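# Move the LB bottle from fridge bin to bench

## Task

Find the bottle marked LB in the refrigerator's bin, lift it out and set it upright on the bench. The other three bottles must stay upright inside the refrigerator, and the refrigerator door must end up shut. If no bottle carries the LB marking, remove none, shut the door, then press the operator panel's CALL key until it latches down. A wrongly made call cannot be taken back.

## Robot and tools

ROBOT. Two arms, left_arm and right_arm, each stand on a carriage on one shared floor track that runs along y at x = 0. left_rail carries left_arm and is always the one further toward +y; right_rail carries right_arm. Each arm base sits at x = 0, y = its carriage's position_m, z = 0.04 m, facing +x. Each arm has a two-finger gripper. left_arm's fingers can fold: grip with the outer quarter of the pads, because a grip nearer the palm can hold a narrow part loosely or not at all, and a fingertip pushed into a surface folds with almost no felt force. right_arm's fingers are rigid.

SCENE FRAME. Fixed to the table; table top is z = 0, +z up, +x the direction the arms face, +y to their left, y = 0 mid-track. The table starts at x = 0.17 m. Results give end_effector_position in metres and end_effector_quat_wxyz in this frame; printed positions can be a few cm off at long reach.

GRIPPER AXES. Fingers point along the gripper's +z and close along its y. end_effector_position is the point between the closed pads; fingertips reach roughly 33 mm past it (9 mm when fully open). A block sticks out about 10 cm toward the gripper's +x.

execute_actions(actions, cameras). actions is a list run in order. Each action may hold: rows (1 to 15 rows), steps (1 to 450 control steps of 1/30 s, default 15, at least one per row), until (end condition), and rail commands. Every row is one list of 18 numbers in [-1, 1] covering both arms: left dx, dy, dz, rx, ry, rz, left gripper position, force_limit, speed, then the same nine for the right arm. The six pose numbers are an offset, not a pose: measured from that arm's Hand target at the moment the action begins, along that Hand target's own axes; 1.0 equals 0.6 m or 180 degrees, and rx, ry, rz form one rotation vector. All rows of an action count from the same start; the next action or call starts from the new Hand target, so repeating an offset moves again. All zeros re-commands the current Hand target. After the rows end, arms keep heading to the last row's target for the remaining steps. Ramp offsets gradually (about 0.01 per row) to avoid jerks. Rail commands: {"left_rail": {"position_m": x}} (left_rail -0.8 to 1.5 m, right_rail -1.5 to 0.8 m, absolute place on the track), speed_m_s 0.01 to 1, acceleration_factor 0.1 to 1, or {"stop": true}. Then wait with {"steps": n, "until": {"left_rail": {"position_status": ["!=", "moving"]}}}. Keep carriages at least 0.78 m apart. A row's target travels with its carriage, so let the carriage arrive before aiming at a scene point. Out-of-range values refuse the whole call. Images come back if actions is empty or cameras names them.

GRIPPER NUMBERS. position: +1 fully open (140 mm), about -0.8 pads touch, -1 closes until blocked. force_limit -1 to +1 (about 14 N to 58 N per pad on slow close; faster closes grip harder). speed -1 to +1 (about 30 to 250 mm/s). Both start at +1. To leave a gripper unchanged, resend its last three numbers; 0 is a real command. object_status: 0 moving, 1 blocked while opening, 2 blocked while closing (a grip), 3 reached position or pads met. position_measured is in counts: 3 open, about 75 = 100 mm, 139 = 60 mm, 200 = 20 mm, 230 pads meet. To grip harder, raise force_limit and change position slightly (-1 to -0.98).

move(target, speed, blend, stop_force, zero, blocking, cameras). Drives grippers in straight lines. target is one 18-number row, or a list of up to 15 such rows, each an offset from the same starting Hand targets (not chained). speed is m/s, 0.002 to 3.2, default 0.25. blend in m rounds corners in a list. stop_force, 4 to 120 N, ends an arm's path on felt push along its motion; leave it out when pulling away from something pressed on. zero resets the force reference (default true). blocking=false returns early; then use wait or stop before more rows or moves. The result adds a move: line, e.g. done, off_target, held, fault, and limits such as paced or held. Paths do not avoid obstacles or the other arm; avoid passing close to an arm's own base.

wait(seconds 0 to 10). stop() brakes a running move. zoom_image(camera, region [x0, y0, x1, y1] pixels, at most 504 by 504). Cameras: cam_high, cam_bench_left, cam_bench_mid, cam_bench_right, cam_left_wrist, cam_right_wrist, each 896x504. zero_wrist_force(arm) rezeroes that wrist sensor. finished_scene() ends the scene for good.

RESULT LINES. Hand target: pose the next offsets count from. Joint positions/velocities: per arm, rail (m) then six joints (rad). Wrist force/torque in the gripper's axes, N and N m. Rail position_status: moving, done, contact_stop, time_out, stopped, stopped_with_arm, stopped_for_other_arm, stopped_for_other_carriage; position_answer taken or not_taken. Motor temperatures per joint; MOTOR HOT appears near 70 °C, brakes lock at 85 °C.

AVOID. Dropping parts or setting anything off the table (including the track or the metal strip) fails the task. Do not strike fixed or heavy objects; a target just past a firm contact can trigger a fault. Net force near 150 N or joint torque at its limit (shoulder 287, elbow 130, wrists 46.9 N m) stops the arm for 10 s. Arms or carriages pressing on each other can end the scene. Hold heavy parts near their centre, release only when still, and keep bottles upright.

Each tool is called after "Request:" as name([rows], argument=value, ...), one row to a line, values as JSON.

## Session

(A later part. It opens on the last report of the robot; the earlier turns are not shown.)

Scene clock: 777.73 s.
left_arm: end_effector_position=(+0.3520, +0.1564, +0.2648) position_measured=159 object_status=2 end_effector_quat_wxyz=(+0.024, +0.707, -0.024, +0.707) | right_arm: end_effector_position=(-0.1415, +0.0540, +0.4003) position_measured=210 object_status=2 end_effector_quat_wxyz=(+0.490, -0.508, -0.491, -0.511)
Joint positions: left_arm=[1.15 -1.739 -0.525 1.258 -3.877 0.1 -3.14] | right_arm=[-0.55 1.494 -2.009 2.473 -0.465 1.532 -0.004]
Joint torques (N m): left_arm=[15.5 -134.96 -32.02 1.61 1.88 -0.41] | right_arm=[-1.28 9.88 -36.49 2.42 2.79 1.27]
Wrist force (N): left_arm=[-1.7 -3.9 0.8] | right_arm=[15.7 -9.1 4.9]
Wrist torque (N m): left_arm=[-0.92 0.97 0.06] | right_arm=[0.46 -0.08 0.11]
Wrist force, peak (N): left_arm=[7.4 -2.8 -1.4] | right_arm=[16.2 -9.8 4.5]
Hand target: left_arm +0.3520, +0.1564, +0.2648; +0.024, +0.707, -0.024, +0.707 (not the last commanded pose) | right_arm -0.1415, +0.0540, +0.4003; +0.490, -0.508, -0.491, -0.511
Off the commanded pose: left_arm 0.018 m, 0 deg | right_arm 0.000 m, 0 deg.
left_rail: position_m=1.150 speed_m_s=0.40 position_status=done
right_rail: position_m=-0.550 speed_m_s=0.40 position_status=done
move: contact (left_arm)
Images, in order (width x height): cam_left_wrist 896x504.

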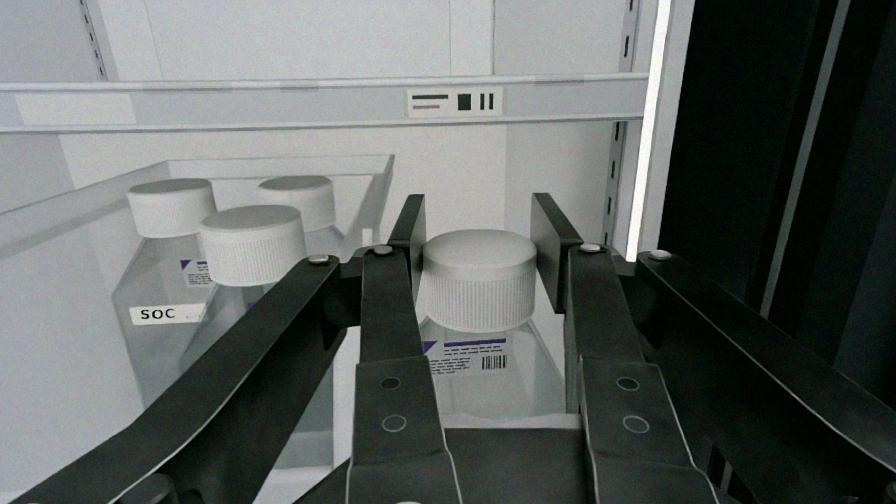

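Request:
execute_actions([
  {"rows":[[0.003,0,0,0,0,0,-0.35,-0.5,-1,0,0,0,0,0,0,-1,0,-1]],"steps":30},
], cameras=["cam_left_wrist"])

Scene clock: 782.03 s.
left_arm: end_effector_position=(+0.3520, +0.1564, +0.2666) position_measured=159 object_status=2 end_effector_quat_wxyz=(+0.024, +0.707, -0.024, +0.707) | right_arm: end_effector_position=(-0.1415, +0.0540, +0.4003) position_measured=210 object_status=2 end_effector_quat_wxyz=(+0.490, -0.508, -0.491, -0.511)
Joint positions: left_arm=[1.15 -1.739 -0.527 1.258 -3.875 0.1 -3.14] | right_arm=[-0.55 1.494 -2.009 2.473 -0.465 1.532 -0.004]
Joint torques (N m): left_arm=[17.79 -141.25 -31.57 3.6 1.61 -2.15] | right_arm=[-2.78 12.54 -36.27 2.55 2.47 0.98]
Wrist force (N): left_arm=[-8.8 -4.7 1.9] | right_arm=[15.8 -9.4 4.3]
Wrist torque (N m): left_arm=[-0.91 0.93 0.10] | right_arm=[0.46 -0.08 0.11]
Wrist force, peak (N): left_arm=[-9.3 -5.0 1.9] | right_arm=[16.0 -9.5 5.0]
Hand target: left_arm +0.3520, +0.1564, +0.2666; +0.024, +0.707, -0.024, +0.707 | right_arm -0.1415, +0.0540, +0.4003; +0.490, -0.508, -0.491, -0.511
Off the commanded pose: left_arm 0.000 m, 0 deg | right_arm 0.000 m, 0 deg.
left_rail: position_m=1.150 speed_m_s=0.40 position_status=done
right_rail: position_m=-0.550 speed_m_s=0.40 position_status=done
Images, in order (width x height): cam_left_wrist 896x504.

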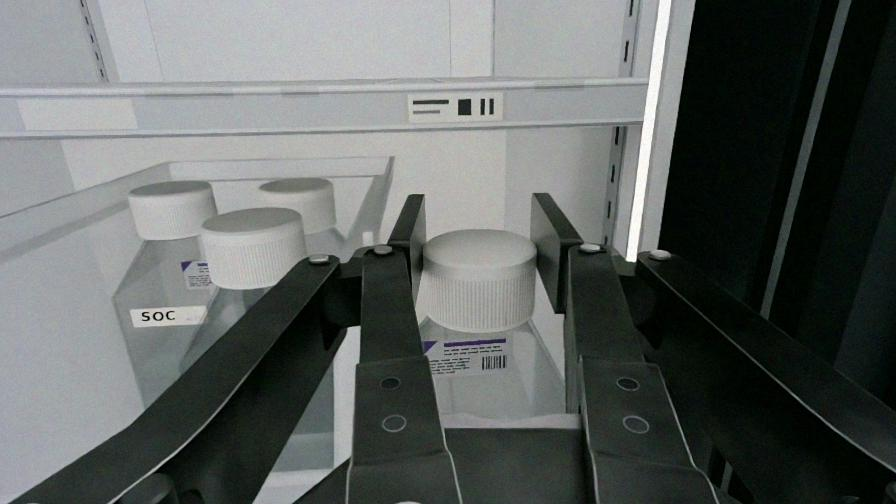

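Request:
execute_actions([
  {"rows":[[-0.0028,0,0,0,0,0,-1,-0.5,-1,0,0,0,0,0,0,-1,0,-1]],"steps":20},
  {"rows":[[0,0,0,0,0,0,-0.08,-0.5,-1,0,0,0,0,0,0,-1,0,-1]],"steps":30},
], cameras=["cam_left_wrist"])

Scene clock: 786.63 s.
left_arm: end_effector_position=(+0.3520, +0.1564, +0.2649) position_measured=139 object_status=3 end_effector_quat_wxyz=(+0.024, +0.707, -0.024, +0.707) | right_arm: end_effector_position=(-0.1415, +0.0540, +0.4003) position_measured=210 object_status=2 end_effector_quat_wxyz=(+0.490, -0.508, -0.491, -0.511)
Joint positions: left_arm=[1.15 -1.739 -0.525 1.258 -3.877 0.1 -3.14] | right_arm=[-0.55 1.494 -2.009 2.473 -0.465 1.532 -0.004]
Joint torques (N m): left_arm=[19.08 -105.89 -38.77 -2.18 1.68 2.34] | right_arm=[-3 8.77 -36.62 2.82 2.11 1.1]
Wrist force (N): left_arm=[-5.3 -4.8 1.7] | right_arm=[15.1 -9.5 4.6]
Wrist torque (N m): left_arm=[-0.93 1.00 0.09] | right_arm=[0.45 -0.07 0.11]
Wrist force, peak (N): left_arm=[-9.4 -4.7 1.9] | right_arm=[15.8 -9.6 4.7]
Hand target: left_arm +0.3520, +0.1564, +0.2649; +0.024, +0.707, -0.024, +0.707 | right_arm -0.1415, +0.0540, +0.4003; +0.490, -0.508, -0.491, -0.511
Off the commanded pose: left_arm 0.000 m, 0 deg | right_arm 0.000 m, 0 deg.
left_rail: position_m=1.150 speed_m_s=0.40 position_status=done
right_rail: position_m=-0.550 speed_m_s=0.40 position_status=done
Images, in order (width x height): cam_left_wrist 896x504.

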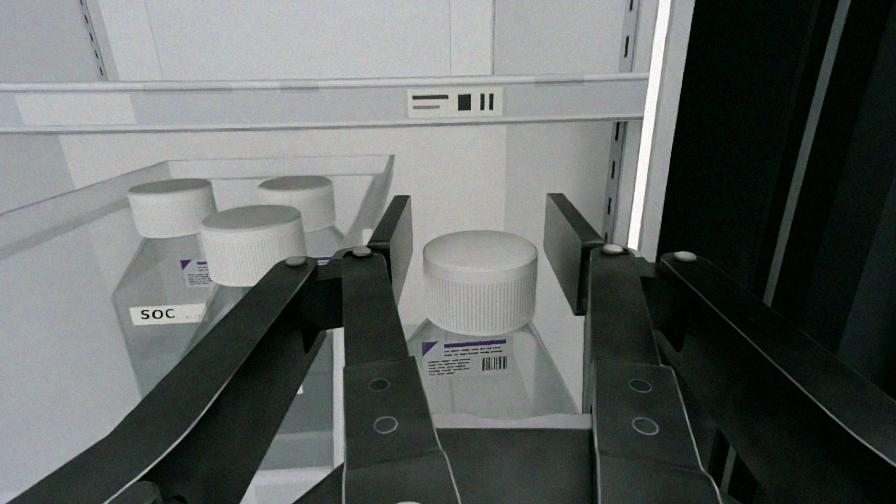

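Request:
move([
  [0,0,-0.267,0,0,0,-0.08,-0.5,-1,0,0,0,0,0,0,-1,0,-1],
  [-0.0115,-0.2141,-0.2355,-0.0222,0,0,-0.08,-0.5,-1,0,0,0,0,0,0,-1,0,-1],
], speed=0.12, blend=0.02, cameras=["cam_left_wrist"])

Scene clock: 802.70 s.
left_arm: end_effector_position=(+0.2788, +0.1612, +0.2649) position_measured=139 object_status=3 end_effector_quat_wxyz=(+0.024, +0.707, -0.024, +0.707) | right_arm: end_effector_position=(-0.1415, +0.0540, +0.4003) position_measured=210 object_status=2 end_effector_quat_wxyz=(+0.490, -0.508, -0.491, -0.511)
Joint positions: left_arm=[1.15 -1.815 -0.529 1.267 -3.881 0.176 -3.141] | right_arm=[-0.55 1.494 -2.009 2.473 -0.465 1.532 -0.004]
Joint torques (N m): left_arm=[1.2 -119.86 -37.81 0.82 -0.27 -0.74] | right_arm=[-22.44 5.91 -22.61 -1.86 6.04 0.94]
Wrist force (N): left_arm=[-5.1 -4.4 1.7] | right_arm=[14.2 -10.2 -8.3]
Wrist torque (N m): left_arm=[-0.84 0.95 0.10] | right_arm=[0.32 -0.09 0.04]
Wrist force, peak (N): left_arm=[-5.4 -4.4 -6.9] | right_arm=[14.9 -16.3 -15.0]
Hand target: left_arm +0.2788, +0.1612, +0.2649; +0.024, +0.707, -0.024, +0.707 (not the last commanded pose) | right_arm -0.1415, +0.0540, +0.4003; +0.490, -0.508, -0.491, -0.511
Tool commands: left_gripper/position=-0.082353 left_gripper/force_limit=-0.498039 left_gripper/speed=-1.0 right_gripper/position=-1.0 right_gripper/force_limit=+0.0 right_gripper/speed=-1.0
Off the commanded pose: left_arm 0.146 m, 4 deg | right_arm 0.000 m, 0 deg.
FORCE FAULT: contact force on the left arm reached its limit, and that arm stopped for 10 seconds. The contact can be on any part of that arm, not only on its tool. That arm's remaining commands of this call were not run. That arm's target is now where it stood when the stop ended, not its last command. That arm accepts commands again.
left_rail: position_m=1.150 speed_m_s=0.40 position_status=done
right_rail: position_m=-0.550 speed_m_s=0.40 position_status=done
move: fault (left_arm); path passed 0 of 2 targets
Images, in order (width x height): cam_left_wrist 896x504.

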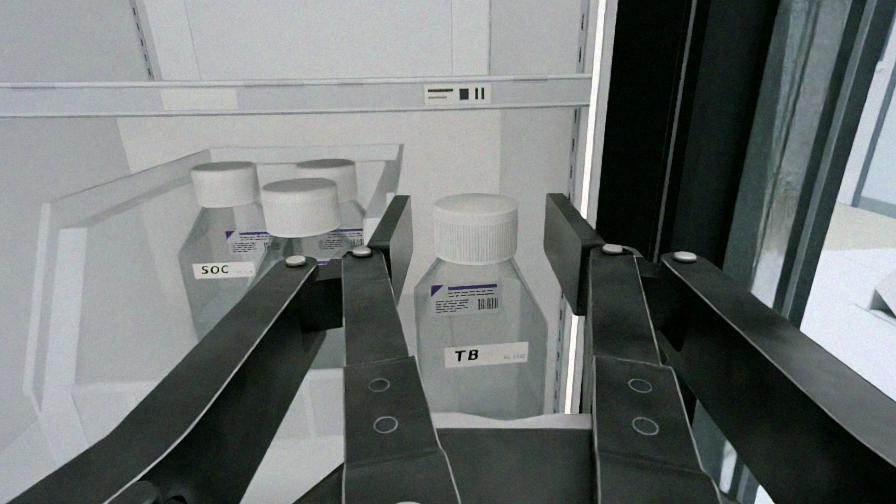

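Request:
move([
  [0,-0.1443,-0.058,-0.0222,0,0,-0.08,-0.5,-1,0,0,0,0,0,0,-1,0,-1],
  [-0.0115,-0.2148,-0.1133,-0.0222,0,0,-0.08,-0.5,-1,0,0,0,0,0,0,-1,0,-1],
], speed=0.07, blend=0.01, cameras=["cam_left_wrist","cam_right_wrist"])

Scene clock: 811.33 s.
left_arm: end_effector_position=(+0.2198, +0.2943, +0.2580) position_measured=139 object_status=3 end_effector_quat_wxyz=(+0.049, +0.705, -0.049, +0.705) | right_arm: end_effector_position=(-0.1415, +0.0540, +0.4003) position_measured=210 object_status=2 end_effector_quat_wxyz=(+0.490, -0.508, -0.491, -0.511)
Joint positions: left_arm=[1.15 -1.93 -0.686 1.653 -4.109 0.221 -3.141] | right_arm=[-0.55 1.494 -2.009 2.473 -0.465 1.532 -0.004]
Joint torques (N m): left_arm=[-16.93 -119.87 -21.45 -1.65 1.81 2.36] | right_arm=[1.73 2.79 -23.5 -1.63 5.17 0.8]
Wrist force (N): left_arm=[-5.1 -4.7 1.9] | right_arm=[13.4 -8.8 4.3]
Wrist torque (N m): left_arm=[-0.90 0.97 -0.25] | right_arm=[0.29 -0.18 0.05]
Wrist force, peak (N): left_arm=[-5.1 -5.2 1.3] | right_arm=[14.5 -10.3 -8.5]
Hand target: left_arm +0.2198, +0.2944, +0.2580; +0.049, +0.705, -0.049, +0.705 | right_arm -0.1415, +0.0540, +0.4003; +0.490, -0.508, -0.491, -0.511
Off the commanded pose: left_arm 0.000 m, 0 deg | right_arm 0.000 m, 0 deg.
left_rail: position_m=1.150 speed_m_s=0.40 position_status=done
right_rail: position_m=-0.550 speed_m_s=0.40 position_status=done
move: done
Images, in order (width x height): cam_left_wrist 896x504, cam_right_wrist 896x504.

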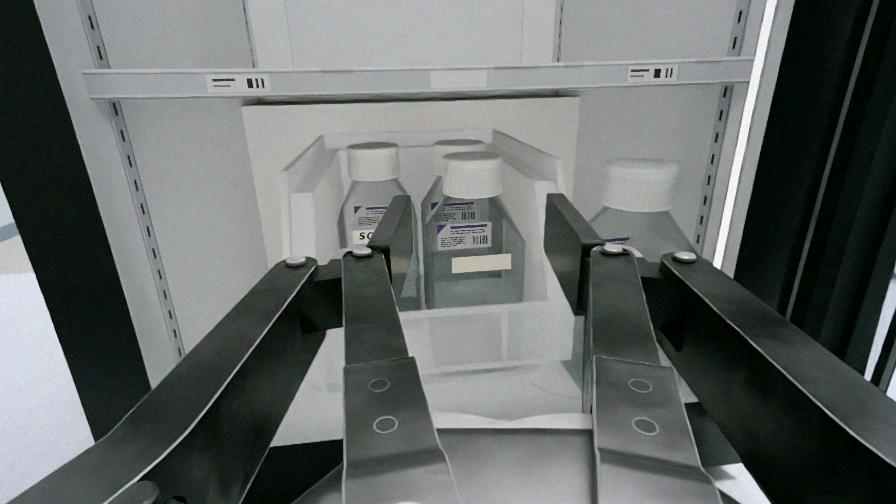

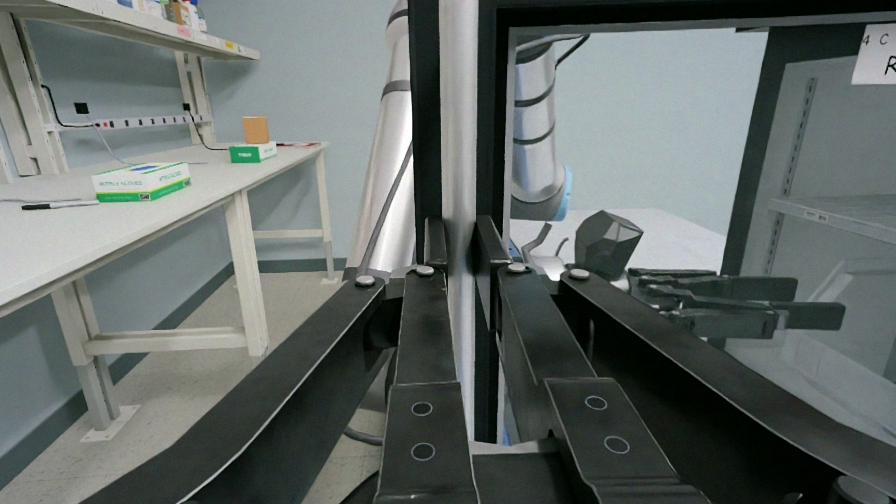

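Request:
move(target=[0,0,0.2998,0,0,0,-0.08,-0.5,-1,0,0,0,0,0,0,-1,0,-1], speed=0.08, stop_force=6, cameras=["cam_left_wrist"])

Scene clock: 820.20 s.
left_arm: end_effector_position=(+0.3979, +0.2697, +0.2580) position_measured=139 object_status=3 end_effector_quat_wxyz=(+0.049, +0.705, -0.049, +0.705) | right_arm: end_effector_position=(-0.1415, +0.0540, +0.4003) position_measured=210 object_status=2 end_effector_quat_wxyz=(+0.490, -0.508, -0.491, -0.511)
Joint positions: left_arm=[1.15 -1.708 -0.667 1.608 -4.088 -0.001 -3.135] | right_arm=[-0.55 1.494 -2.009 2.473 -0.465 1.532 -0.004]
Joint torques (N m): left_arm=[17.31 -89.25 -36.58 2.76 -3.08 0.32] | right_arm=[0.02 3.97 -23.47 -1.79 5.12 0.44]
Wrist force (N): left_arm=[-5.2 -4.3 2.0] | right_arm=[13.1 -8.8 4.4]
Wrist torque (N m): left_arm=[-0.81 0.99 -0.25] | right_arm=[0.29 -0.12 0.05]
Wrist force, peak (N): left_arm=[-5.5 -4.5 2.4] | right_arm=[13.6 -8.9 4.3]
Hand target: left_arm +0.3979, +0.2697, +0.2580; +0.049, +0.705, -0.049, +0.705 | right_arm -0.1415, +0.0540, +0.4003; +0.490, -0.508, -0.491, -0.511
Off the commanded pose: left_arm 0.000 m, 0 deg | right_arm 0.000 m, 0 deg.
left_rail: position_m=1.150 speed_m_s=0.40 position_status=done
right_rail: position_m=-0.550 speed_m_s=0.40 position_status=done
move: done
Images, in order (width x height): cam_left_wrist 896x504.

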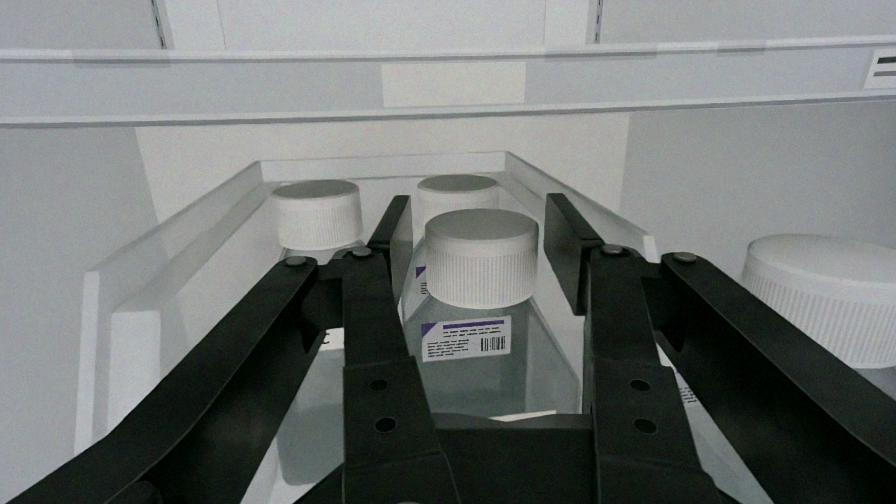

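Request:
execute_actions([
  {"rows":[[0,0,0,0,0,0,-1,-0.5,-1,0,0,0,0,0,0,-1,0,-1]],"steps":60},
], cameras=["cam_left_wrist"])

Request:
move(target=[0.017,0,0,0,0,0,-1,-0.5,-1,0,0,0,0,0,0,-1,0,-1], speed=0.04, cameras=["cam_left_wrist"])

Scene clock: 824.83 s.
left_arm: end_effector_position=(+0.3979, +0.2697, +0.2579) position_measured=159 object_status=2 end_effector_quat_wxyz=(+0.049, +0.705, -0.049, +0.705) | right_arm: end_effector_position=(-0.1415, +0.0540, +0.4003) position_measured=210 object_status=2 end_effector_quat_wxyz=(+0.490, -0.508, -0.491, -0.511)
Joint positions: left_arm=[1.15 -1.708 -0.667 1.608 -4.088 -0.001 -3.136] | right_arm=[-0.55 1.494 -2.009 2.473 -0.465 1.532 -0.004]
Joint torques (N m): left_arm=[18.65 -103.53 -22.35 2.54 1.36 -2.98] | right_arm=[3.18 5.82 -23.8 -0.93 5.6 0.89]
Wrist force (N): left_arm=[-6.4 -4.2 1.6] | right_arm=[13.5 -8.4 4.3]
Wrist torque (N m): left_arm=[-0.93 0.99 -0.23] | right_arm=[0.38 -0.18 0.04]
Wrist force, peak (N): left_arm=[-6.4 -4.2 1.6] | right_arm=[13.7 -8.8 4.2]
Hand target: left_arm +0.3979, +0.2697, +0.2580; +0.049, +0.705, -0.049, +0.705 | right_arm -0.1415, +0.0540, +0.4003; +0.490, -0.508, -0.491, -0.511
Off the commanded pose: left_arm 0.000 m, 0 deg | right_arm 0.000 m, 0 deg.
left_rail: position_m=1.150 speed_m_s=0.40 position_status=done
right_rail: position_m=-0.550 speed_m_s=0.40 position_status=done
Images, in order (width x height): cam_left_wrist 896x504.

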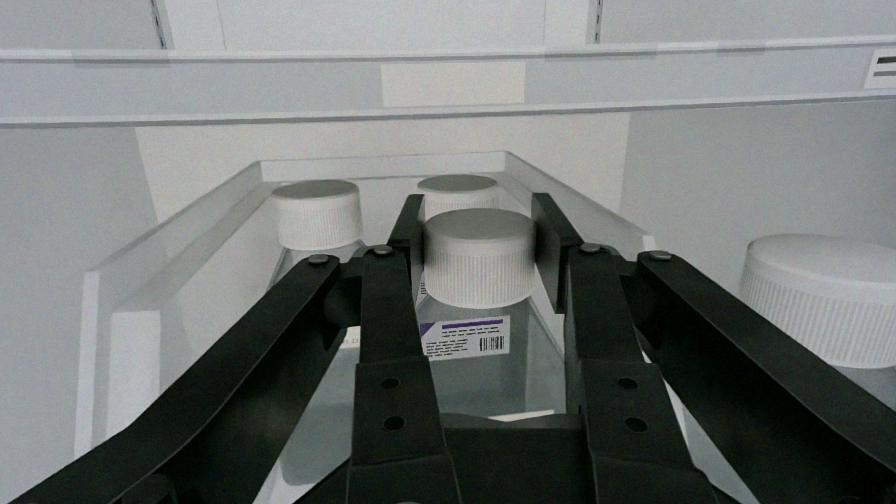

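Scene clock: 825.60 s.
left_arm: end_effector_position=(+0.3979, +0.2697, +0.2680) position_measured=159 object_status=2 end_effector_quat_wxyz=(+0.049, +0.705, -0.049, +0.705) | right_arm: end_effector_position=(-0.1415, +0.0540, +0.4003) position_measured=210 object_status=2 end_effector_quat_wxyz=(+0.490, -0.508, -0.491, -0.511)
Joint positions: left_arm=[1.15 -1.708 -0.68 1.609 -4.082 -0.001 -3.13] | right_arm=[-0.55 1.494 -2.009 2.473 -0.465 1.532 -0.004]
Joint torques (N m): left_arm=[19.16 -125.2 -24.44 2.55 1.57 1.49] | right_arm=[2.44 5.07 -23.01 -1.51 5.33 0.27]
Wrist force (N): left_arm=[-8.7 -4.5 1.7] | right_arm=[13.1 -8.6 4.4]
Wrist torque (N m): left_arm=[-0.87 0.84 -0.25] | right_arm=[0.35 -0.12 0.05]
Wrist force, peak (N): left_arm=[-9.4 -4.9 1.8] | right_arm=[13.5 -8.8 4.7]
Hand target: left_arm +0.3979, +0.2697, +0.2682; +0.049, +0.705, -0.049, +0.705 | right_arm -0.1415, +0.0540, +0.4003; +0.490, -0.508, -0.491, -0.511
Off the commanded pose: left_arm 0.000 m, 0 deg | right_arm 0.000 m, 0 deg.
left_rail: position_m=1.150 speed_m_s=0.40 position_status=done
right_rail: position_m=-0.550 speed_m_s=0.40 position_status=done
move: done
Images, in order (width x height): cam_left_wrist 896x504.

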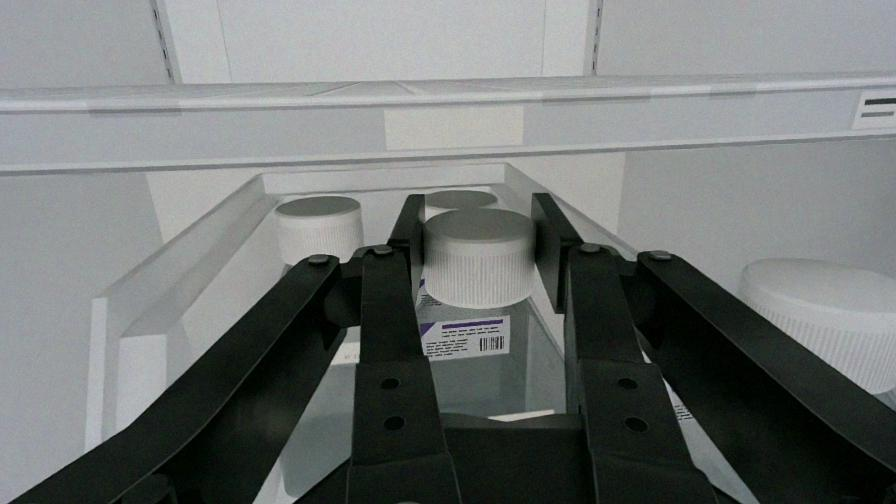

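Request:
move(target=[0,-0.125,-0.0195,0,0,0,-1,-0.5,-1,0,0,0,0,0,0,-1,0,-1], speed=0.05, stop_force=5, cameras=["cam_left_wrist"])

Scene clock: 832.40 s.
left_arm: end_effector_position=(+0.3967, +0.3456, +0.2681) position_measured=159 object_status=2 end_effector_quat_wxyz=(+0.049, +0.705, -0.049, +0.705) | right_arm: end_effector_position=(-0.1415, +0.0540, +0.4003) position_measured=210 object_status=2 end_effector_quat_wxyz=(+0.490, -0.508, -0.491, -0.511)
Joint positions: left_arm=[1.15 -1.724 -0.752 1.786 -4.177 0.015 -3.14] | right_arm=[-0.55 1.494 -2.009 2.473 -0.465 1.532 -0.004]
Joint torques (N m): left_arm=[-20.45 -80.96 -34.91 -1.85 2.64 2.21] | right_arm=[1.89 3.06 -21.7 -0.39 5.86 0.37]
Wrist force (N): left_arm=[-9.0 -4.6 1.8] | right_arm=[13.3 -8.7 4.4]
Wrist torque (N m): left_arm=[-0.89 0.90 -0.23] | right_arm=[0.33 -0.15 0.05]
Wrist force, peak (N): left_arm=[-9.4 -4.7 2.0] | right_arm=[13.3 -9.0 4.6]
Hand target: left_arm +0.3967, +0.3456, +0.2681; +0.049, +0.705, -0.049, +0.705 | right_arm -0.1415, +0.0540, +0.4003; +0.490, -0.508, -0.491, -0.511
Off the commanded pose: left_arm 0.000 m, 0 deg | right_arm 0.000 m, 0 deg.
left_rail: position_m=1.150 speed_m_s=0.40 position_status=done
right_rail: position_m=-0.550 speed_m_s=0.40 position_status=done
move: done
Images, in order (width x height): cam_left_wrist 896x504.

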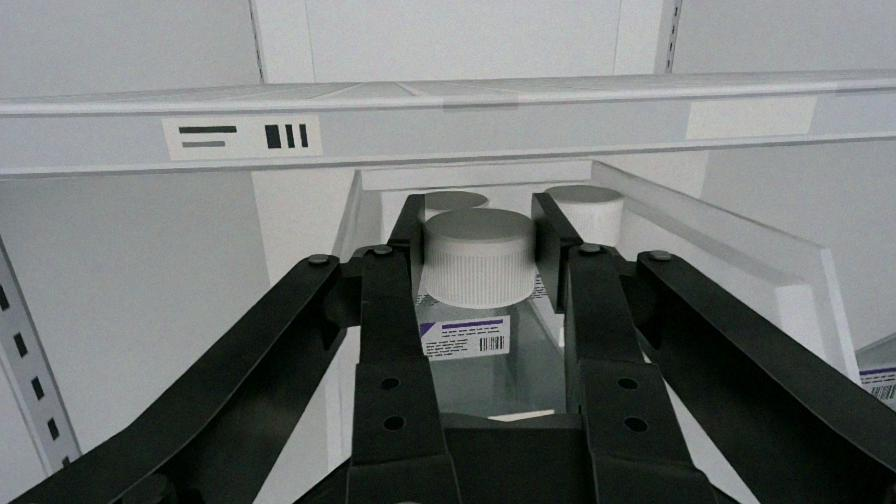

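Lower and release.

Request:
move(target=[-0.03,0,0,0,0,0,-1,-0.5,-1,0,0,0,0,0,0,-1,0,-1], speed=0.015, stop_force=4)

Request:
execute_actions([
  {"rows":[[0,0,0,0,0,0,-0.08,-0.5,-1,0,0,0,0,0,0,-1,0,-1]],"steps":40},
], cameras=["cam_left_wrist"])

Scene clock: 836.77 s.
left_arm: end_effector_position=(+0.3966, +0.3456, +0.2577) position_measured=159 object_status=2 end_effector_quat_wxyz=(+0.049, +0.705, -0.049, +0.705) | right_arm: end_effector_position=(-0.1415, +0.0540, +0.4003) position_measured=210 object_status=2 end_effector_quat_wxyz=(+0.490, -0.508, -0.491, -0.511)
Joint positions: left_arm=[1.15 -1.724 -0.738 1.785 -4.185 0.015 -3.145] | right_arm=[-0.55 1.494 -2.009 2.473 -0.465 1.532 -0.004]
Joint torques (N m): left_arm=[-12.11 -117.72 -19.32 1.49 2.48 1.49] | right_arm=[0.3 4.54 -21.9 0.11 5.68 0.17]
Wrist force (N): left_arm=[-8.3 -3.9 1.8] | right_arm=[13.3 -8.7 4.2]
Wrist torque (N m): left_arm=[-0.74 0.75 0.02] | right_arm=[0.33 -0.17 0.04]
Wrist force, peak (N): left_arm=[-9.2 -5.1 1.6] | right_arm=[13.4 -9.1 4.5]
Hand target: left_arm +0.3966, +0.3456, +0.2577; +0.049, +0.705, -0.049, +0.705 (not the last commanded pose) | right_arm -0.1415, +0.0540, +0.4003; +0.490, -0.508, -0.491, -0.511
Off the commanded pose: left_arm 0.008 m, 0 deg | right_arm 0.000 m, 0 deg.
left_rail: position_m=1.150 speed_m_s=0.40 position_status=done
right_rail: position_m=-0.550 speed_m_s=0.40 position_status=done
move: contact (left_arm)

Scene clock: 838.30 s.
left_arm: end_effector_position=(+0.3966, +0.3456, +0.2577) position_measured=139 object_status=3 end_effector_quat_wxyz=(+0.049, +0.705, -0.049, +0.705) | right_arm: end_effector_position=(-0.1415, +0.0540, +0.4003) position_measured=210 object_status=2 end_effector_quat_wxyz=(+0.490, -0.508, -0.491, -0.511)
Joint positions: left_arm=[1.15 -1.724 -0.738 1.785 -4.185 0.015 -3.145] | right_arm=[-0.55 1.494 -2.009 2.473 -0.465 1.532 -0.004]
Joint torques (N m): left_arm=[-3.14 -97.29 -18.58 1.5 1.32 -1.33] | right_arm=[0.48 2.85 -21.71 0.35 5.63 0.47]
Wrist force (N): left_arm=[-4.3 -3.8 1.9] | right_arm=[12.9 -8.7 4.4]
Wrist torque (N m): left_arm=[-0.70 0.80 0.02] | right_arm=[0.30 -0.19 0.04]
Wrist force, peak (N): left_arm=[-8.6 -3.7 1.6] | right_arm=[13.4 -8.8 4.3]
Hand target: left_arm +0.3966, +0.3456, +0.2577; +0.049, +0.705, -0.049, +0.705 | right_arm -0.1415, +0.0540, +0.4003; +0.490, -0.508, -0.491, -0.511
Off the commanded pose: left_arm 0.000 m, 0 deg | right_arm 0.000 m, 0 deg.
left_rail: position_m=1.150 speed_m_s=0.40 position_status=done
right_rail: position_m=-0.550 speed_m_s=0.40 position_status=done
Images, in order (width x height): cam_left_wrist 896x504.

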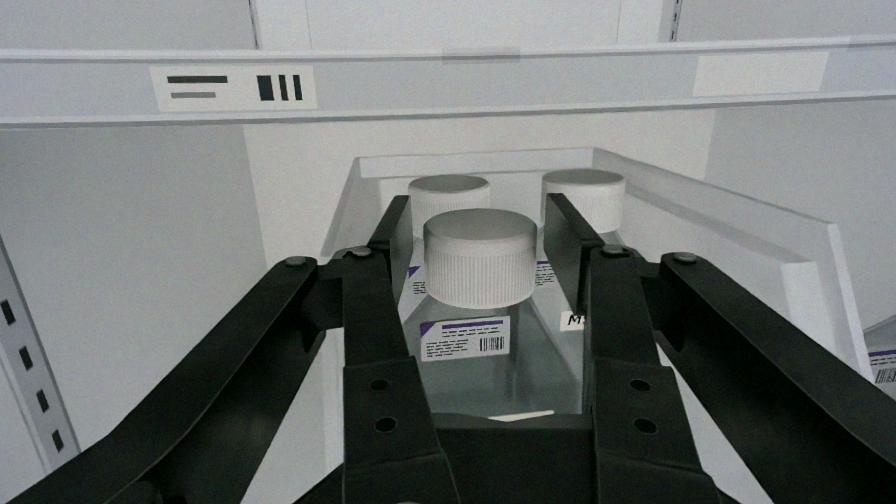

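Request:
move(target=[0.01,0,-0.32,0,0,0,-0.08,-0.5,-1,0,0,0,0,0,0,-1,0,-1], speed=0.12, stop_force=12, cameras=["cam_left_wrist"])

Request:
zoom_image(camera="cam_left_wrist", region=[400, 120, 640, 330])

Scene clock: 846.10 s.
left_arm: end_effector_position=(+0.2065, +0.3720, +0.2637) position_measured=139 object_status=3 end_effector_quat_wxyz=(+0.049, +0.705, -0.049, +0.705) | right_arm: end_effector_position=(-0.1415, +0.0540, +0.4003) position_measured=210 object_status=2 end_effector_quat_wxyz=(+0.490, -0.508, -0.491, -0.511)
Joint positions: left_arm=[1.15 -1.985 -0.761 1.823 -4.204 0.276 -3.142] | right_arm=[-0.55 1.494 -2.009 2.473 -0.465 1.532 -0.004]
Joint torques (N m): left_arm=[-16.79 -111.09 -31.62 3.85 2.41 -1.47] | right_arm=[-0.5 4.48 -22.03 1.5 6.05 0.25]
Wrist force (N): left_arm=[-4.3 -3.7 1.6] | right_arm=[12.7 -8.6 4.3]
Wrist torque (N m): left_arm=[-0.67 0.79 -0.21] | right_arm=[0.32 -0.14 0.05]
Wrist force, peak (N): left_arm=[-4.6 -4.5 1.9] | right_arm=[13.0 -8.9 4.7]
Hand target: left_arm +0.2065, +0.3720, +0.2637; +0.049, +0.705, -0.049, +0.705 | right_arm -0.1415, +0.0540, +0.4003; +0.490, -0.508, -0.491, -0.511
Off the commanded pose: left_arm 0.000 m, 0 deg | right_arm 0.000 m, 0 deg.
left_rail: position_m=1.150 speed_m_s=0.40 position_status=done
right_rail: position_m=-0.550 speed_m_s=0.40 position_status=done
move: done
Images, in order (width x height): cam_left_wrist 896x504.

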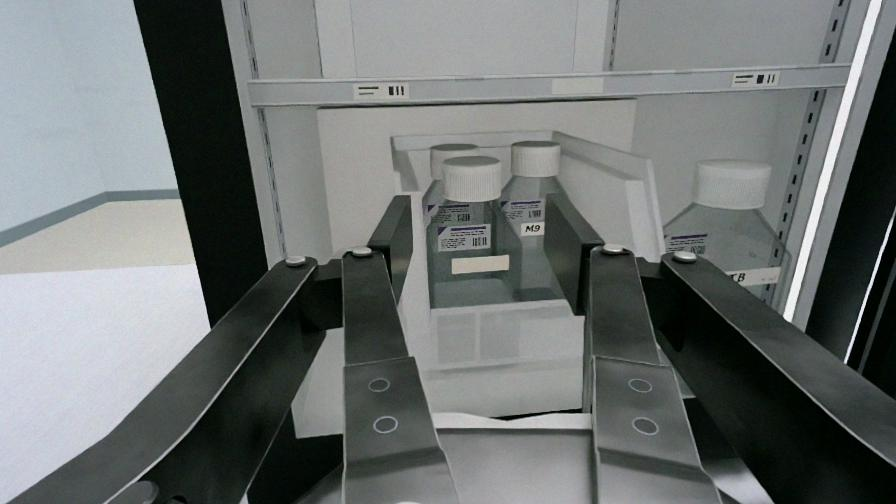

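Scaled by 2.100 from the camera's 896x504 image, which has a finer 1280x720 frame.

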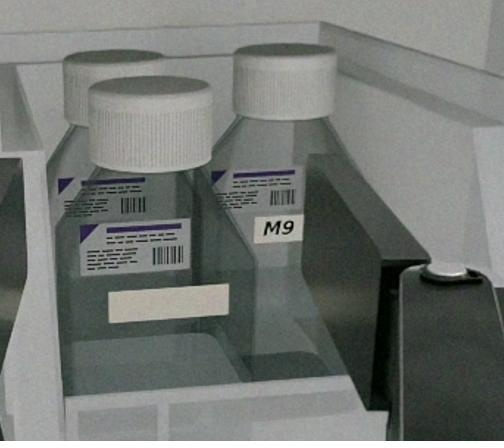

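Request:
move(target=[0.06,-0.0635,-0.0267,-0.2611,0,0,-0.08,-0.5,-1,0,0,0,0,0,0,-1,0,-1], speed=0.2, cameras=["cam_left_wrist"])

Request:
zoom_image(camera="cam_left_wrist", region=[150, 120, 400, 330])

Scene clock: 874.77 s.
left_arm: end_effector_position=(+0.1958, +0.4119, +0.2997) position_measured=139 object_status=3 end_effector_quat_wxyz=(+0.326, +0.627, -0.326, +0.628) | right_arm: end_effector_position=(-0.1415, +0.0540, +0.4003) position_measured=210 object_status=2 end_effector_quat_wxyz=(+0.490, -0.508, -0.491, -0.511)
Joint positions: left_arm=[1.15 -1.96 -1.017 2.407 -4.531 -0.569 -3.141] | right_arm=[-0.55 1.494 -2.009 2.473 -0.465 1.532 -0.004]
Joint torques (N m): left_arm=[16 -79.54 -5.17 -4.73 -2.41 2.61] | right_arm=[-1.93 4.73 -20.04 1.85 6.03 0.21]
Wrist force (N): left_arm=[-4.0 -3.5 1.8] | right_arm=[12.9 -8.8 4.2]
Wrist torque (N m): left_arm=[-0.64 0.73 -0.26] | right_arm=[0.28 -0.18 0.05]
Wrist force, peak (N): left_arm=[-4.9 -4.0 1.4] | right_arm=[13.1 -8.8 4.4]
Hand target: left_arm +0.1958, +0.4119, +0.2997; +0.326, +0.627, -0.326, +0.628 | right_arm -0.1415, +0.0540, +0.4003; +0.490, -0.508, -0.491, -0.511
Off the commanded pose: left_arm 0.000 m, 0 deg | right_arm 0.000 m, 0 deg.
left_rail: position_m=1.150 speed_m_s=0.40 position_status=done
right_rail: position_m=-0.550 speed_m_s=0.40 position_status=done
move: done
Images, in order (width x height): cam_left_wrist 896x504.

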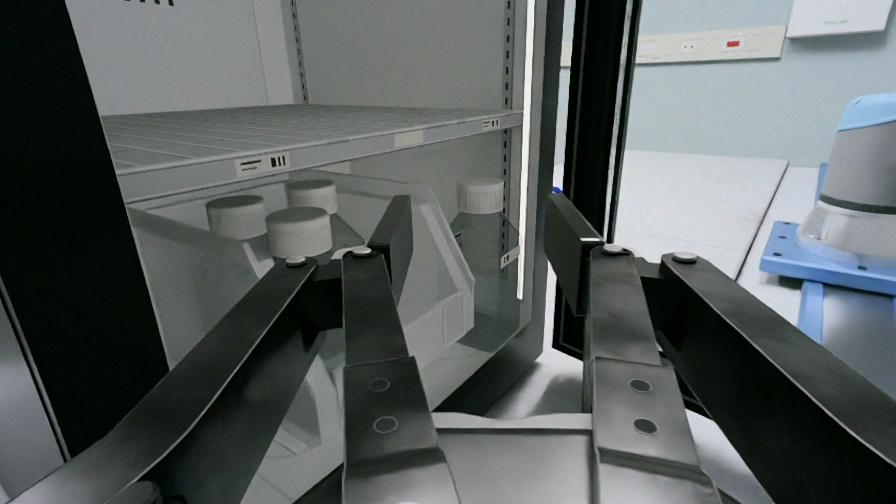

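Scaled by 2.016 from the camera's 896x504 image, which has a finer 1280x720 frame.

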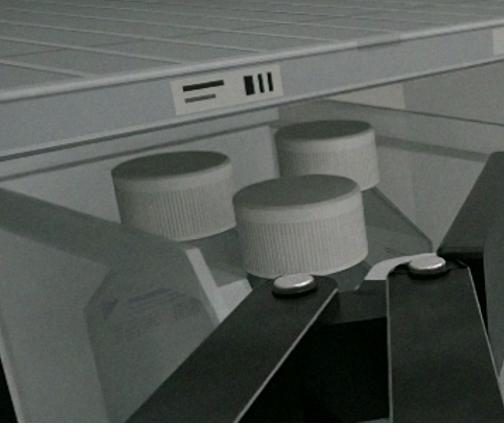

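Request:
execute_actions(actions=[], cameras=["cam_right_wrist"])

Request:
zoom_image(camera="cam_right_wrist", region=[700, 180, 896, 380])

Scene clock: 882.20 s.
left_arm: end_effector_position=(+0.1958, +0.4119, +0.2997) position_measured=139 object_status=3 end_effector_quat_wxyz=(+0.326, +0.627, -0.326, +0.628) | right_arm: end_effector_position=(-0.1415, +0.0540, +0.4003) position_measured=210 object_status=2 end_effector_quat_wxyz=(+0.490, -0.508, -0.491, -0.511)
Joint positions: left_arm=[1.15 -1.96 -1.017 2.407 -4.531 -0.569 -3.141] | right_arm=[-0.55 1.494 -2.009 2.473 -0.465 1.532 -0.004]
Joint velocities: within noise
Joint torques (N m): left_arm=[18.83 -79.33 -4.01 -4.13 -2.79 2.23] | right_arm=[-1.83 2.21 -20.22 1.9 5.76 0.31]
Motor temperatures (°C): left_arm=[31 33 40 39 28 29] | right_arm=[31 31 33 33 36 32]
Wrist force (N): left_arm=[-4.4 -3.6 1.3] | right_arm=[12.7 -8.6 4.4]
Wrist torque (N m): left_arm=[-0.65 0.82 -0.26] | right_arm=[0.33 -0.15 0.05]
Wrist force, peak (N): left_arm=[-4.6 -4.2 1.5] | right_arm=[13.1 -8.7 4.7]
Hand target: left_arm +0.1958, +0.4119, +0.2997; +0.326, +0.627, -0.326, +0.628 | right_arm -0.1415, +0.0540, +0.4003; +0.490, -0.508, -0.491, -0.511
Tool commands: left_gripper/position=-0.08 left_gripper/force_limit=-0.5 left_gripper/speed=-1.0 right_gripper/position=-1.0 right_gripper/force_limit=+0.0 right_gripper/speed=-1.0
Off the commanded pose: left_arm 0.000 m, 0 deg | right_arm 0.000 m, 0 deg.
left_rail: position_m=1.150 speed_m_s=0.40 position_status=done
right_rail: position_m=-0.550 speed_m_s=0.40 position_status=done
Images, in order (width x height): cam_right_wrist 896x504.

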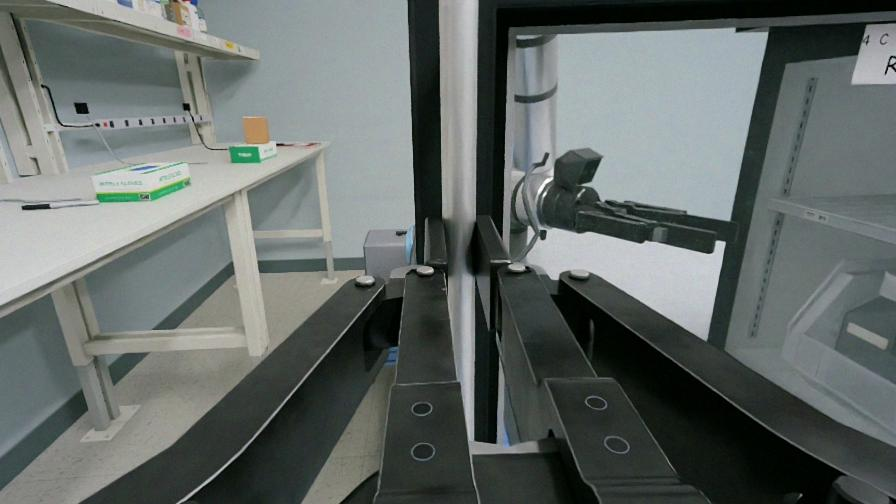

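Scaled by 2.520 from the camera's 896x504 image, which has a finer 1280x720 frame.

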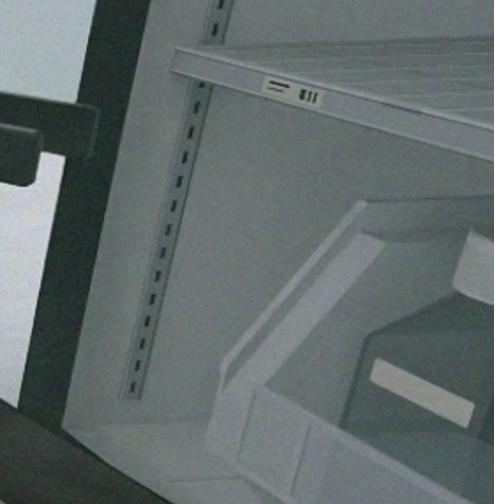

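Request:
execute_actions([
  {"left_rail":{"position_m":1.5},"steps":90,"until":{"left_rail":{"position_status":["!=","moving"]}}},
])

Scene clock: 902.23 s.
left_arm: end_effector_position=(+0.1959, +0.7619, +0.2997) position_measured=139 object_status=3 end_effector_quat_wxyz=(+0.326, +0.627, -0.326, +0.628) | right_arm: end_effector_position=(-0.1415, +0.0540, +0.4003) position_measured=210 object_status=2 end_effector_quat_wxyz=(+0.490, -0.508, -0.491, -0.511)
Joint positions: left_arm=[1.5 -1.96 -1.017 2.407 -4.531 -0.57 -3.141] | right_arm=[-0.55 1.494 -2.009 2.473 -0.465 1.532 -0.004]
Joint torques (N m): left_arm=[13.64 -72.31 -14.48 -2.63 1.07 2.24] | right_arm=[-0.38 1.88 -20.77 1.38 5.78 -0.51]
Wrist force (N): left_arm=[-4.2 -3.7 1.3] | right_arm=[13.0 -8.6 4.6]
Wrist torque (N m): left_arm=[-0.68 0.78 -0.26] | right_arm=[0.33 -0.21 0.05]
Wrist force, peak (N): left_arm=[-4.3 -5.0 0.1] | right_arm=[13.1 -8.8 4.7]
Hand target: left_arm +0.1958, +0.7619, +0.2997; +0.326, +0.627, -0.326, +0.628 | right_arm -0.1415, +0.0540, +0.4003; +0.490, -0.508, -0.491, -0.511
Tool commands: left_gripper/position=-0.08 left_gripper/force_limit=-0.5 left_gripper/speed=-1.0 right_gripper/position=-1.0 right_gripper/force_limit=+0.0 right_gripper/speed=-1.0
Off the commanded pose: left_arm 0.000 m, 0 deg | right_arm 0.000 m, 0 deg.
left_rail: position_m=1.500 speed_m_s=0.40 position_status=done
right_rail: position_m=-0.550 speed_m_s=0.40 position_status=done

Request:
move([
  [0,0,0,0,0,0,-0.08,-0.5,-1,0,0.0054,0.1292,-0.0417,0,0,-1,0,-1],
  [0,0,0,0,0,0,-0.08,-0.5,-1,0,0.0336,0.2554,-0.0833,0,0,-1,0,-1],
  [0,0,0,0,0,0,-0.08,-0.5,-1,0,0.0833,0.3742,-0.125,0,0,-1,0,-1],
  [0,0,0,0,0,0,-0.08,-0.5,-1,0,0.1526,0.4823,-0.1667,0,0,-1,0,-1],
  [0,0,0,0,0,0,-0.08,-0.5,-1,0,0.2397,0.5769,-0.2083,0,0,-1,0,-1],
  [0,0,0,0,0,0,-0.08,-0.5,-1,0,0.3414,0.6548,-0.25,0,0,-1,0,-1],
  [0,0,0,0,0,0,-0.08,-0.5,-1,0,0.4551,0.7135,-0.2917,0,0,-1,0,-1],
  [0,0,0,0,0,0,-0.08,-0.5,-1,0,0.5654,0.7472,-0.3292,0,0,-1,0,-1],
], speed=[0.09,0.09,0.09,0.09,0.09,0.09,0.09,0.05], blend=0.01, cameras=["cam_right_wrist","cam_bench_mid"])

Scene clock: 923.70 s.
left_arm: end_effector_position=(+0.1958, +0.7619, +0.2997) position_measured=139 object_status=3 end_effector_quat_wxyz=(+0.326, +0.627, -0.326, +0.628) | right_arm: end_effector_position=(+0.2145, +0.4890, +0.4020) position_measured=210 object_status=2 end_effector_quat_wxyz=(-0.174, +0.684, +0.175, +0.687)
Joint positions: left_arm=[1.5 -1.96 -1.017 2.407 -4.531 -0.569 -3.141] | right_arm=[-0.55 1.468 -0.997 1.383 -0.392 2.54 -0.007]
Joint torques (N m): left_arm=[-16.98 -46.11 -19.32 -0.6 1.61 1.79] | right_arm=[-9.91 -87.33 -59.18 -1.64 1.94 1.42]
Wrist force (N): left_arm=[-4.3 -3.6 1.5] | right_arm=[-10.9 2.0 4.0]
Wrist torque (N m): left_arm=[-0.66 0.79 -0.26] | right_arm=[-0.12 -0.64 0.34]
Wrist force, peak (N): left_arm=[-4.7 -4.0 1.8] | right_arm=[12.9 -47.5 5.2]
Hand target: left_arm +0.1958, +0.7619, +0.2997; +0.326, +0.627, -0.326, +0.628 | right_arm +0.2146, +0.4891, +0.4020; -0.174, +0.684, +0.174, +0.687
Off the commanded pose: left_arm 0.000 m, 0 deg | right_arm 0.000 m, 0 deg.
left_rail: position_m=1.500 speed_m_s=0.40 position_status=done
right_rail: position_m=-0.550 speed_m_s=0.40 position_status=done
move: done
Images, in order (width x height): cam_bench_mid 896x504, cam_right_wrist 896x504.

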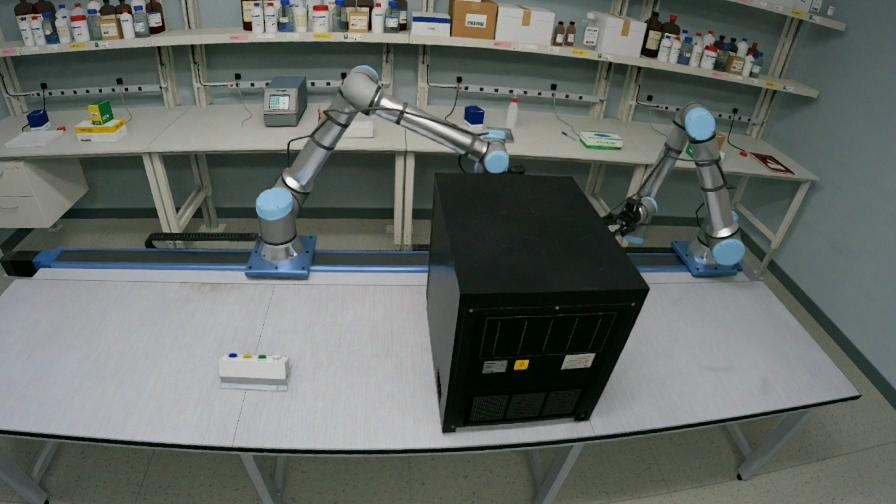

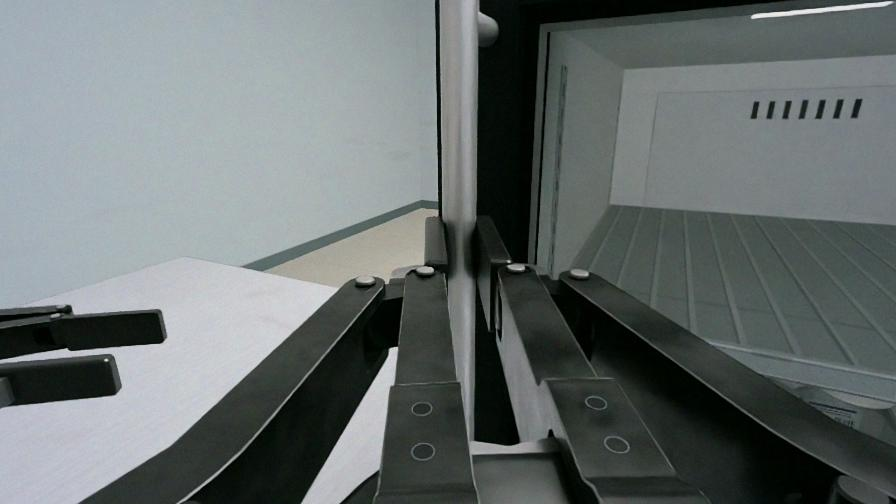

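Request:
execute_actions([
  {"rows":[[0,0,0,0,0,0,-0.08,-0.5,-1,0,0,0,0,0,0,-0.3,0,-0.8]],"steps":40},
])

Request:
move(target=[0,0,0,0,0,0,-0.08,-0.5,-1,0,0,-0.2,0,0,0,-0.3,0,-0.8], speed=0.15, stop_force=15, cameras=["cam_right_wrist","cam_high"])

Scene clock: 928.53 s.
left_arm: end_effector_position=(+0.1958, +0.7619, +0.2997) position_measured=139 object_status=3 end_effector_quat_wxyz=(+0.326, +0.627, -0.326, +0.628) | right_arm: end_effector_position=(+0.2146, +0.4891, +0.4020) position_measured=167 object_status=3 end_effector_quat_wxyz=(-0.174, +0.684, +0.174, +0.687)
Joint positions: left_arm=[1.5 -1.96 -1.017 2.407 -4.531 -0.569 -3.141] | right_arm=[-0.55 1.468 -0.997 1.382 -0.392 2.54 -0.006]
Joint torques (N m): left_arm=[-17.78 -45.59 -20.49 -0.76 1.68 1.74] | right_arm=[5.29 -91.9 -30.83 -1.67 -1.83 2.05]
Wrist force (N): left_arm=[-4.4 -3.8 1.4] | right_arm=[0.4 -7.1 3.2]
Wrist torque (N m): left_arm=[-0.70 0.82 -0.26] | right_arm=[-1.59 -0.15 0.12]
Wrist force, peak (N): left_arm=[-4.7 -3.9 1.4] | right_arm=[-11.5 4.0 3.5]
Hand target: left_arm +0.1958, +0.7619, +0.2997; +0.326, +0.627, -0.326, +0.628 | right_arm +0.2146, +0.4891, +0.4020; -0.174, +0.684, +0.174, +0.687
Off the commanded pose: left_arm 0.000 m, 0 deg | right_arm 0.000 m, 0 deg.
left_rail: position_m=1.500 speed_m_s=0.40 position_status=done
right_rail: position_m=-0.550 speed_m_s=0.40 position_status=done

Scene clock: 930.50 s.
left_arm: end_effector_position=(+0.1958, +0.7619, +0.2997) position_measured=139 object_status=3 end_effector_quat_wxyz=(+0.326, +0.627, -0.326, +0.628) | right_arm: end_effector_position=(+0.1092, +0.4317, +0.4015) position_measured=167 object_status=3 end_effector_quat_wxyz=(-0.174, +0.684, +0.174, +0.687)
Joint positions: left_arm=[1.5 -1.96 -1.017 2.407 -4.531 -0.569 -3.141] | right_arm=[-0.55 1.59 -1.059 1.482 -0.431 2.662 -0.008]
Joint torques (N m): left_arm=[-17.52 -44.8 -19.15 -1.11 1.95 1.62] | right_arm=[10.05 -103.28 -28.28 -4.59 2.65 -2.77]
Wrist force (N): left_arm=[-4.2 -3.6 1.6] | right_arm=[-0.1 -7.0 3.3]
Wrist torque (N m): left_arm=[-0.66 0.77 -0.26] | right_arm=[-1.55 -0.03 0.12]
Wrist force, peak (N): left_arm=[-4.7 -3.9 1.0] | right_arm=[0.4 -7.3 4.6]
Hand target: left_arm +0.1958, +0.7619, +0.2997; +0.326, +0.627, -0.326, +0.628 | right_arm +0.1092, +0.4317, +0.4015; -0.174, +0.684, +0.174, +0.687
Off the commanded pose: left_arm 0.000 m, 0 deg | right_arm 0.000 m, 0 deg.
left_rail: position_m=1.500 speed_m_s=0.40 position_status=done
right_rail: position_m=-0.550 speed_m_s=0.40 position_status=done
move: done
Images, in order (width x height): cam_high 896x504, cam_right_wrist 896x504.

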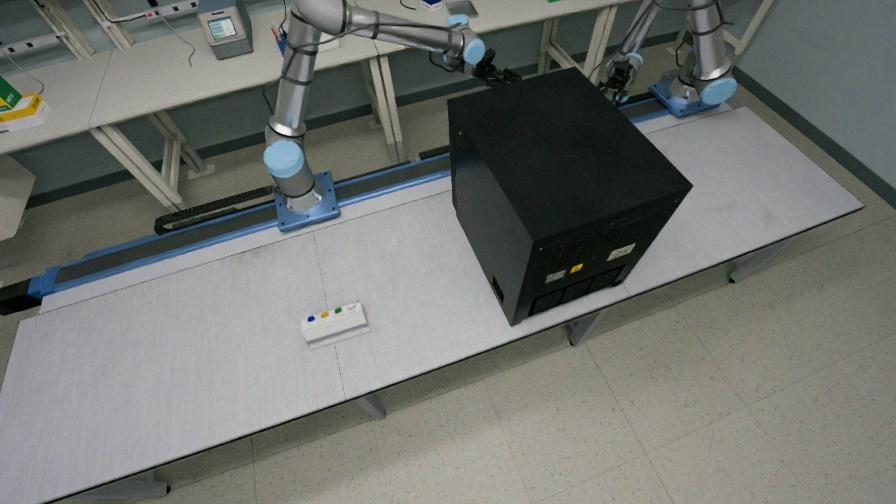

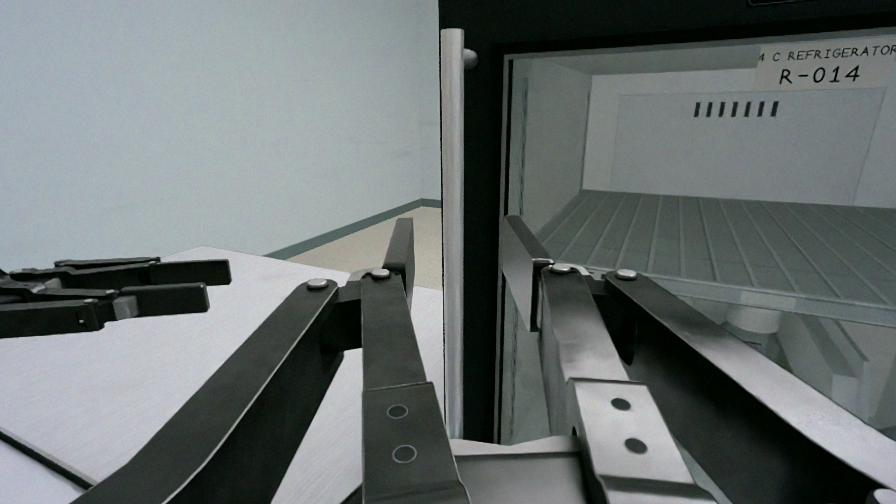

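Request:
move([
  [0,0,0,0,0,0,-0.08,-0.5,-1,0,0,0.17,0,0,0,-0.3,0,-0.8],
  [0,0,0,0,0,0,-0.08,-0.5,-1,0,0,0.29,0,0,0,-0.3,0,-0.8],
], speed=[0.12,0.025], blend=0.01, stop_force=15, cameras=["cam_right_wrist"])

Scene clock: 940.30 s.
left_arm: end_effector_position=(+0.1958, +0.7619, +0.2997) position_measured=139 object_status=3 end_effector_quat_wxyz=(+0.326, +0.627, -0.326, +0.628) | right_arm: end_effector_position=(+0.2327, +0.4989, +0.4020) position_measured=167 object_status=3 end_effector_quat_wxyz=(-0.174, +0.684, +0.174, +0.687)
Joint positions: left_arm=[1.5 -1.96 -1.017 2.407 -4.531 -0.569 -3.141] | right_arm=[-0.55 1.448 -0.984 1.361 -0.383 2.521 -0.006]
Joint torques (N m): left_arm=[-20.45 -45.14 -19.67 -1.5 1.29 2.1] | right_arm=[7.69 -108.16 -30.06 -4.28 2.71 1.79]
Wrist force (N): left_arm=[-4.4 -3.6 1.2] | right_arm=[1.8 -6.4 -0.5]
Wrist torque (N m): left_arm=[-0.66 0.83 -0.26] | right_arm=[-1.58 -0.06 -0.13]
Wrist force, peak (N): left_arm=[-4.7 -4.1 1.6] | right_arm=[5.5 -4.4 -39.2]
Hand target: left_arm +0.1958, +0.7619, +0.2997; +0.326, +0.627, -0.326, +0.628 | right_arm +0.2327, +0.4989, +0.4020; -0.174, +0.684, +0.174, +0.687 (not the last commanded pose)
Off the commanded pose: left_arm 0.000 m, 0 deg | right_arm 0.033 m, 0 deg.
left_rail: position_m=1.500 speed_m_s=0.40 position_status=done
right_rail: position_m=-0.550 speed_m_s=0.40 position_status=done
move: contact (right_arm); path passed 1 of 2 targets
Images, in order (width x height): cam_right_wrist 896x504.

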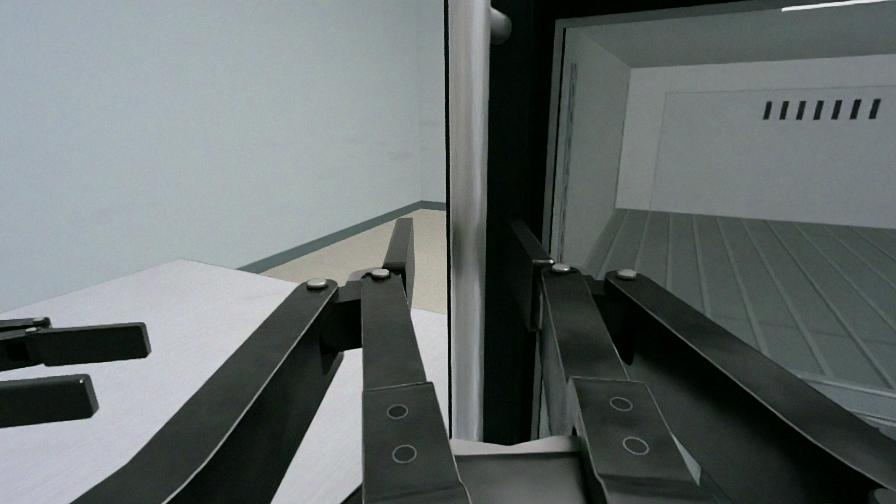

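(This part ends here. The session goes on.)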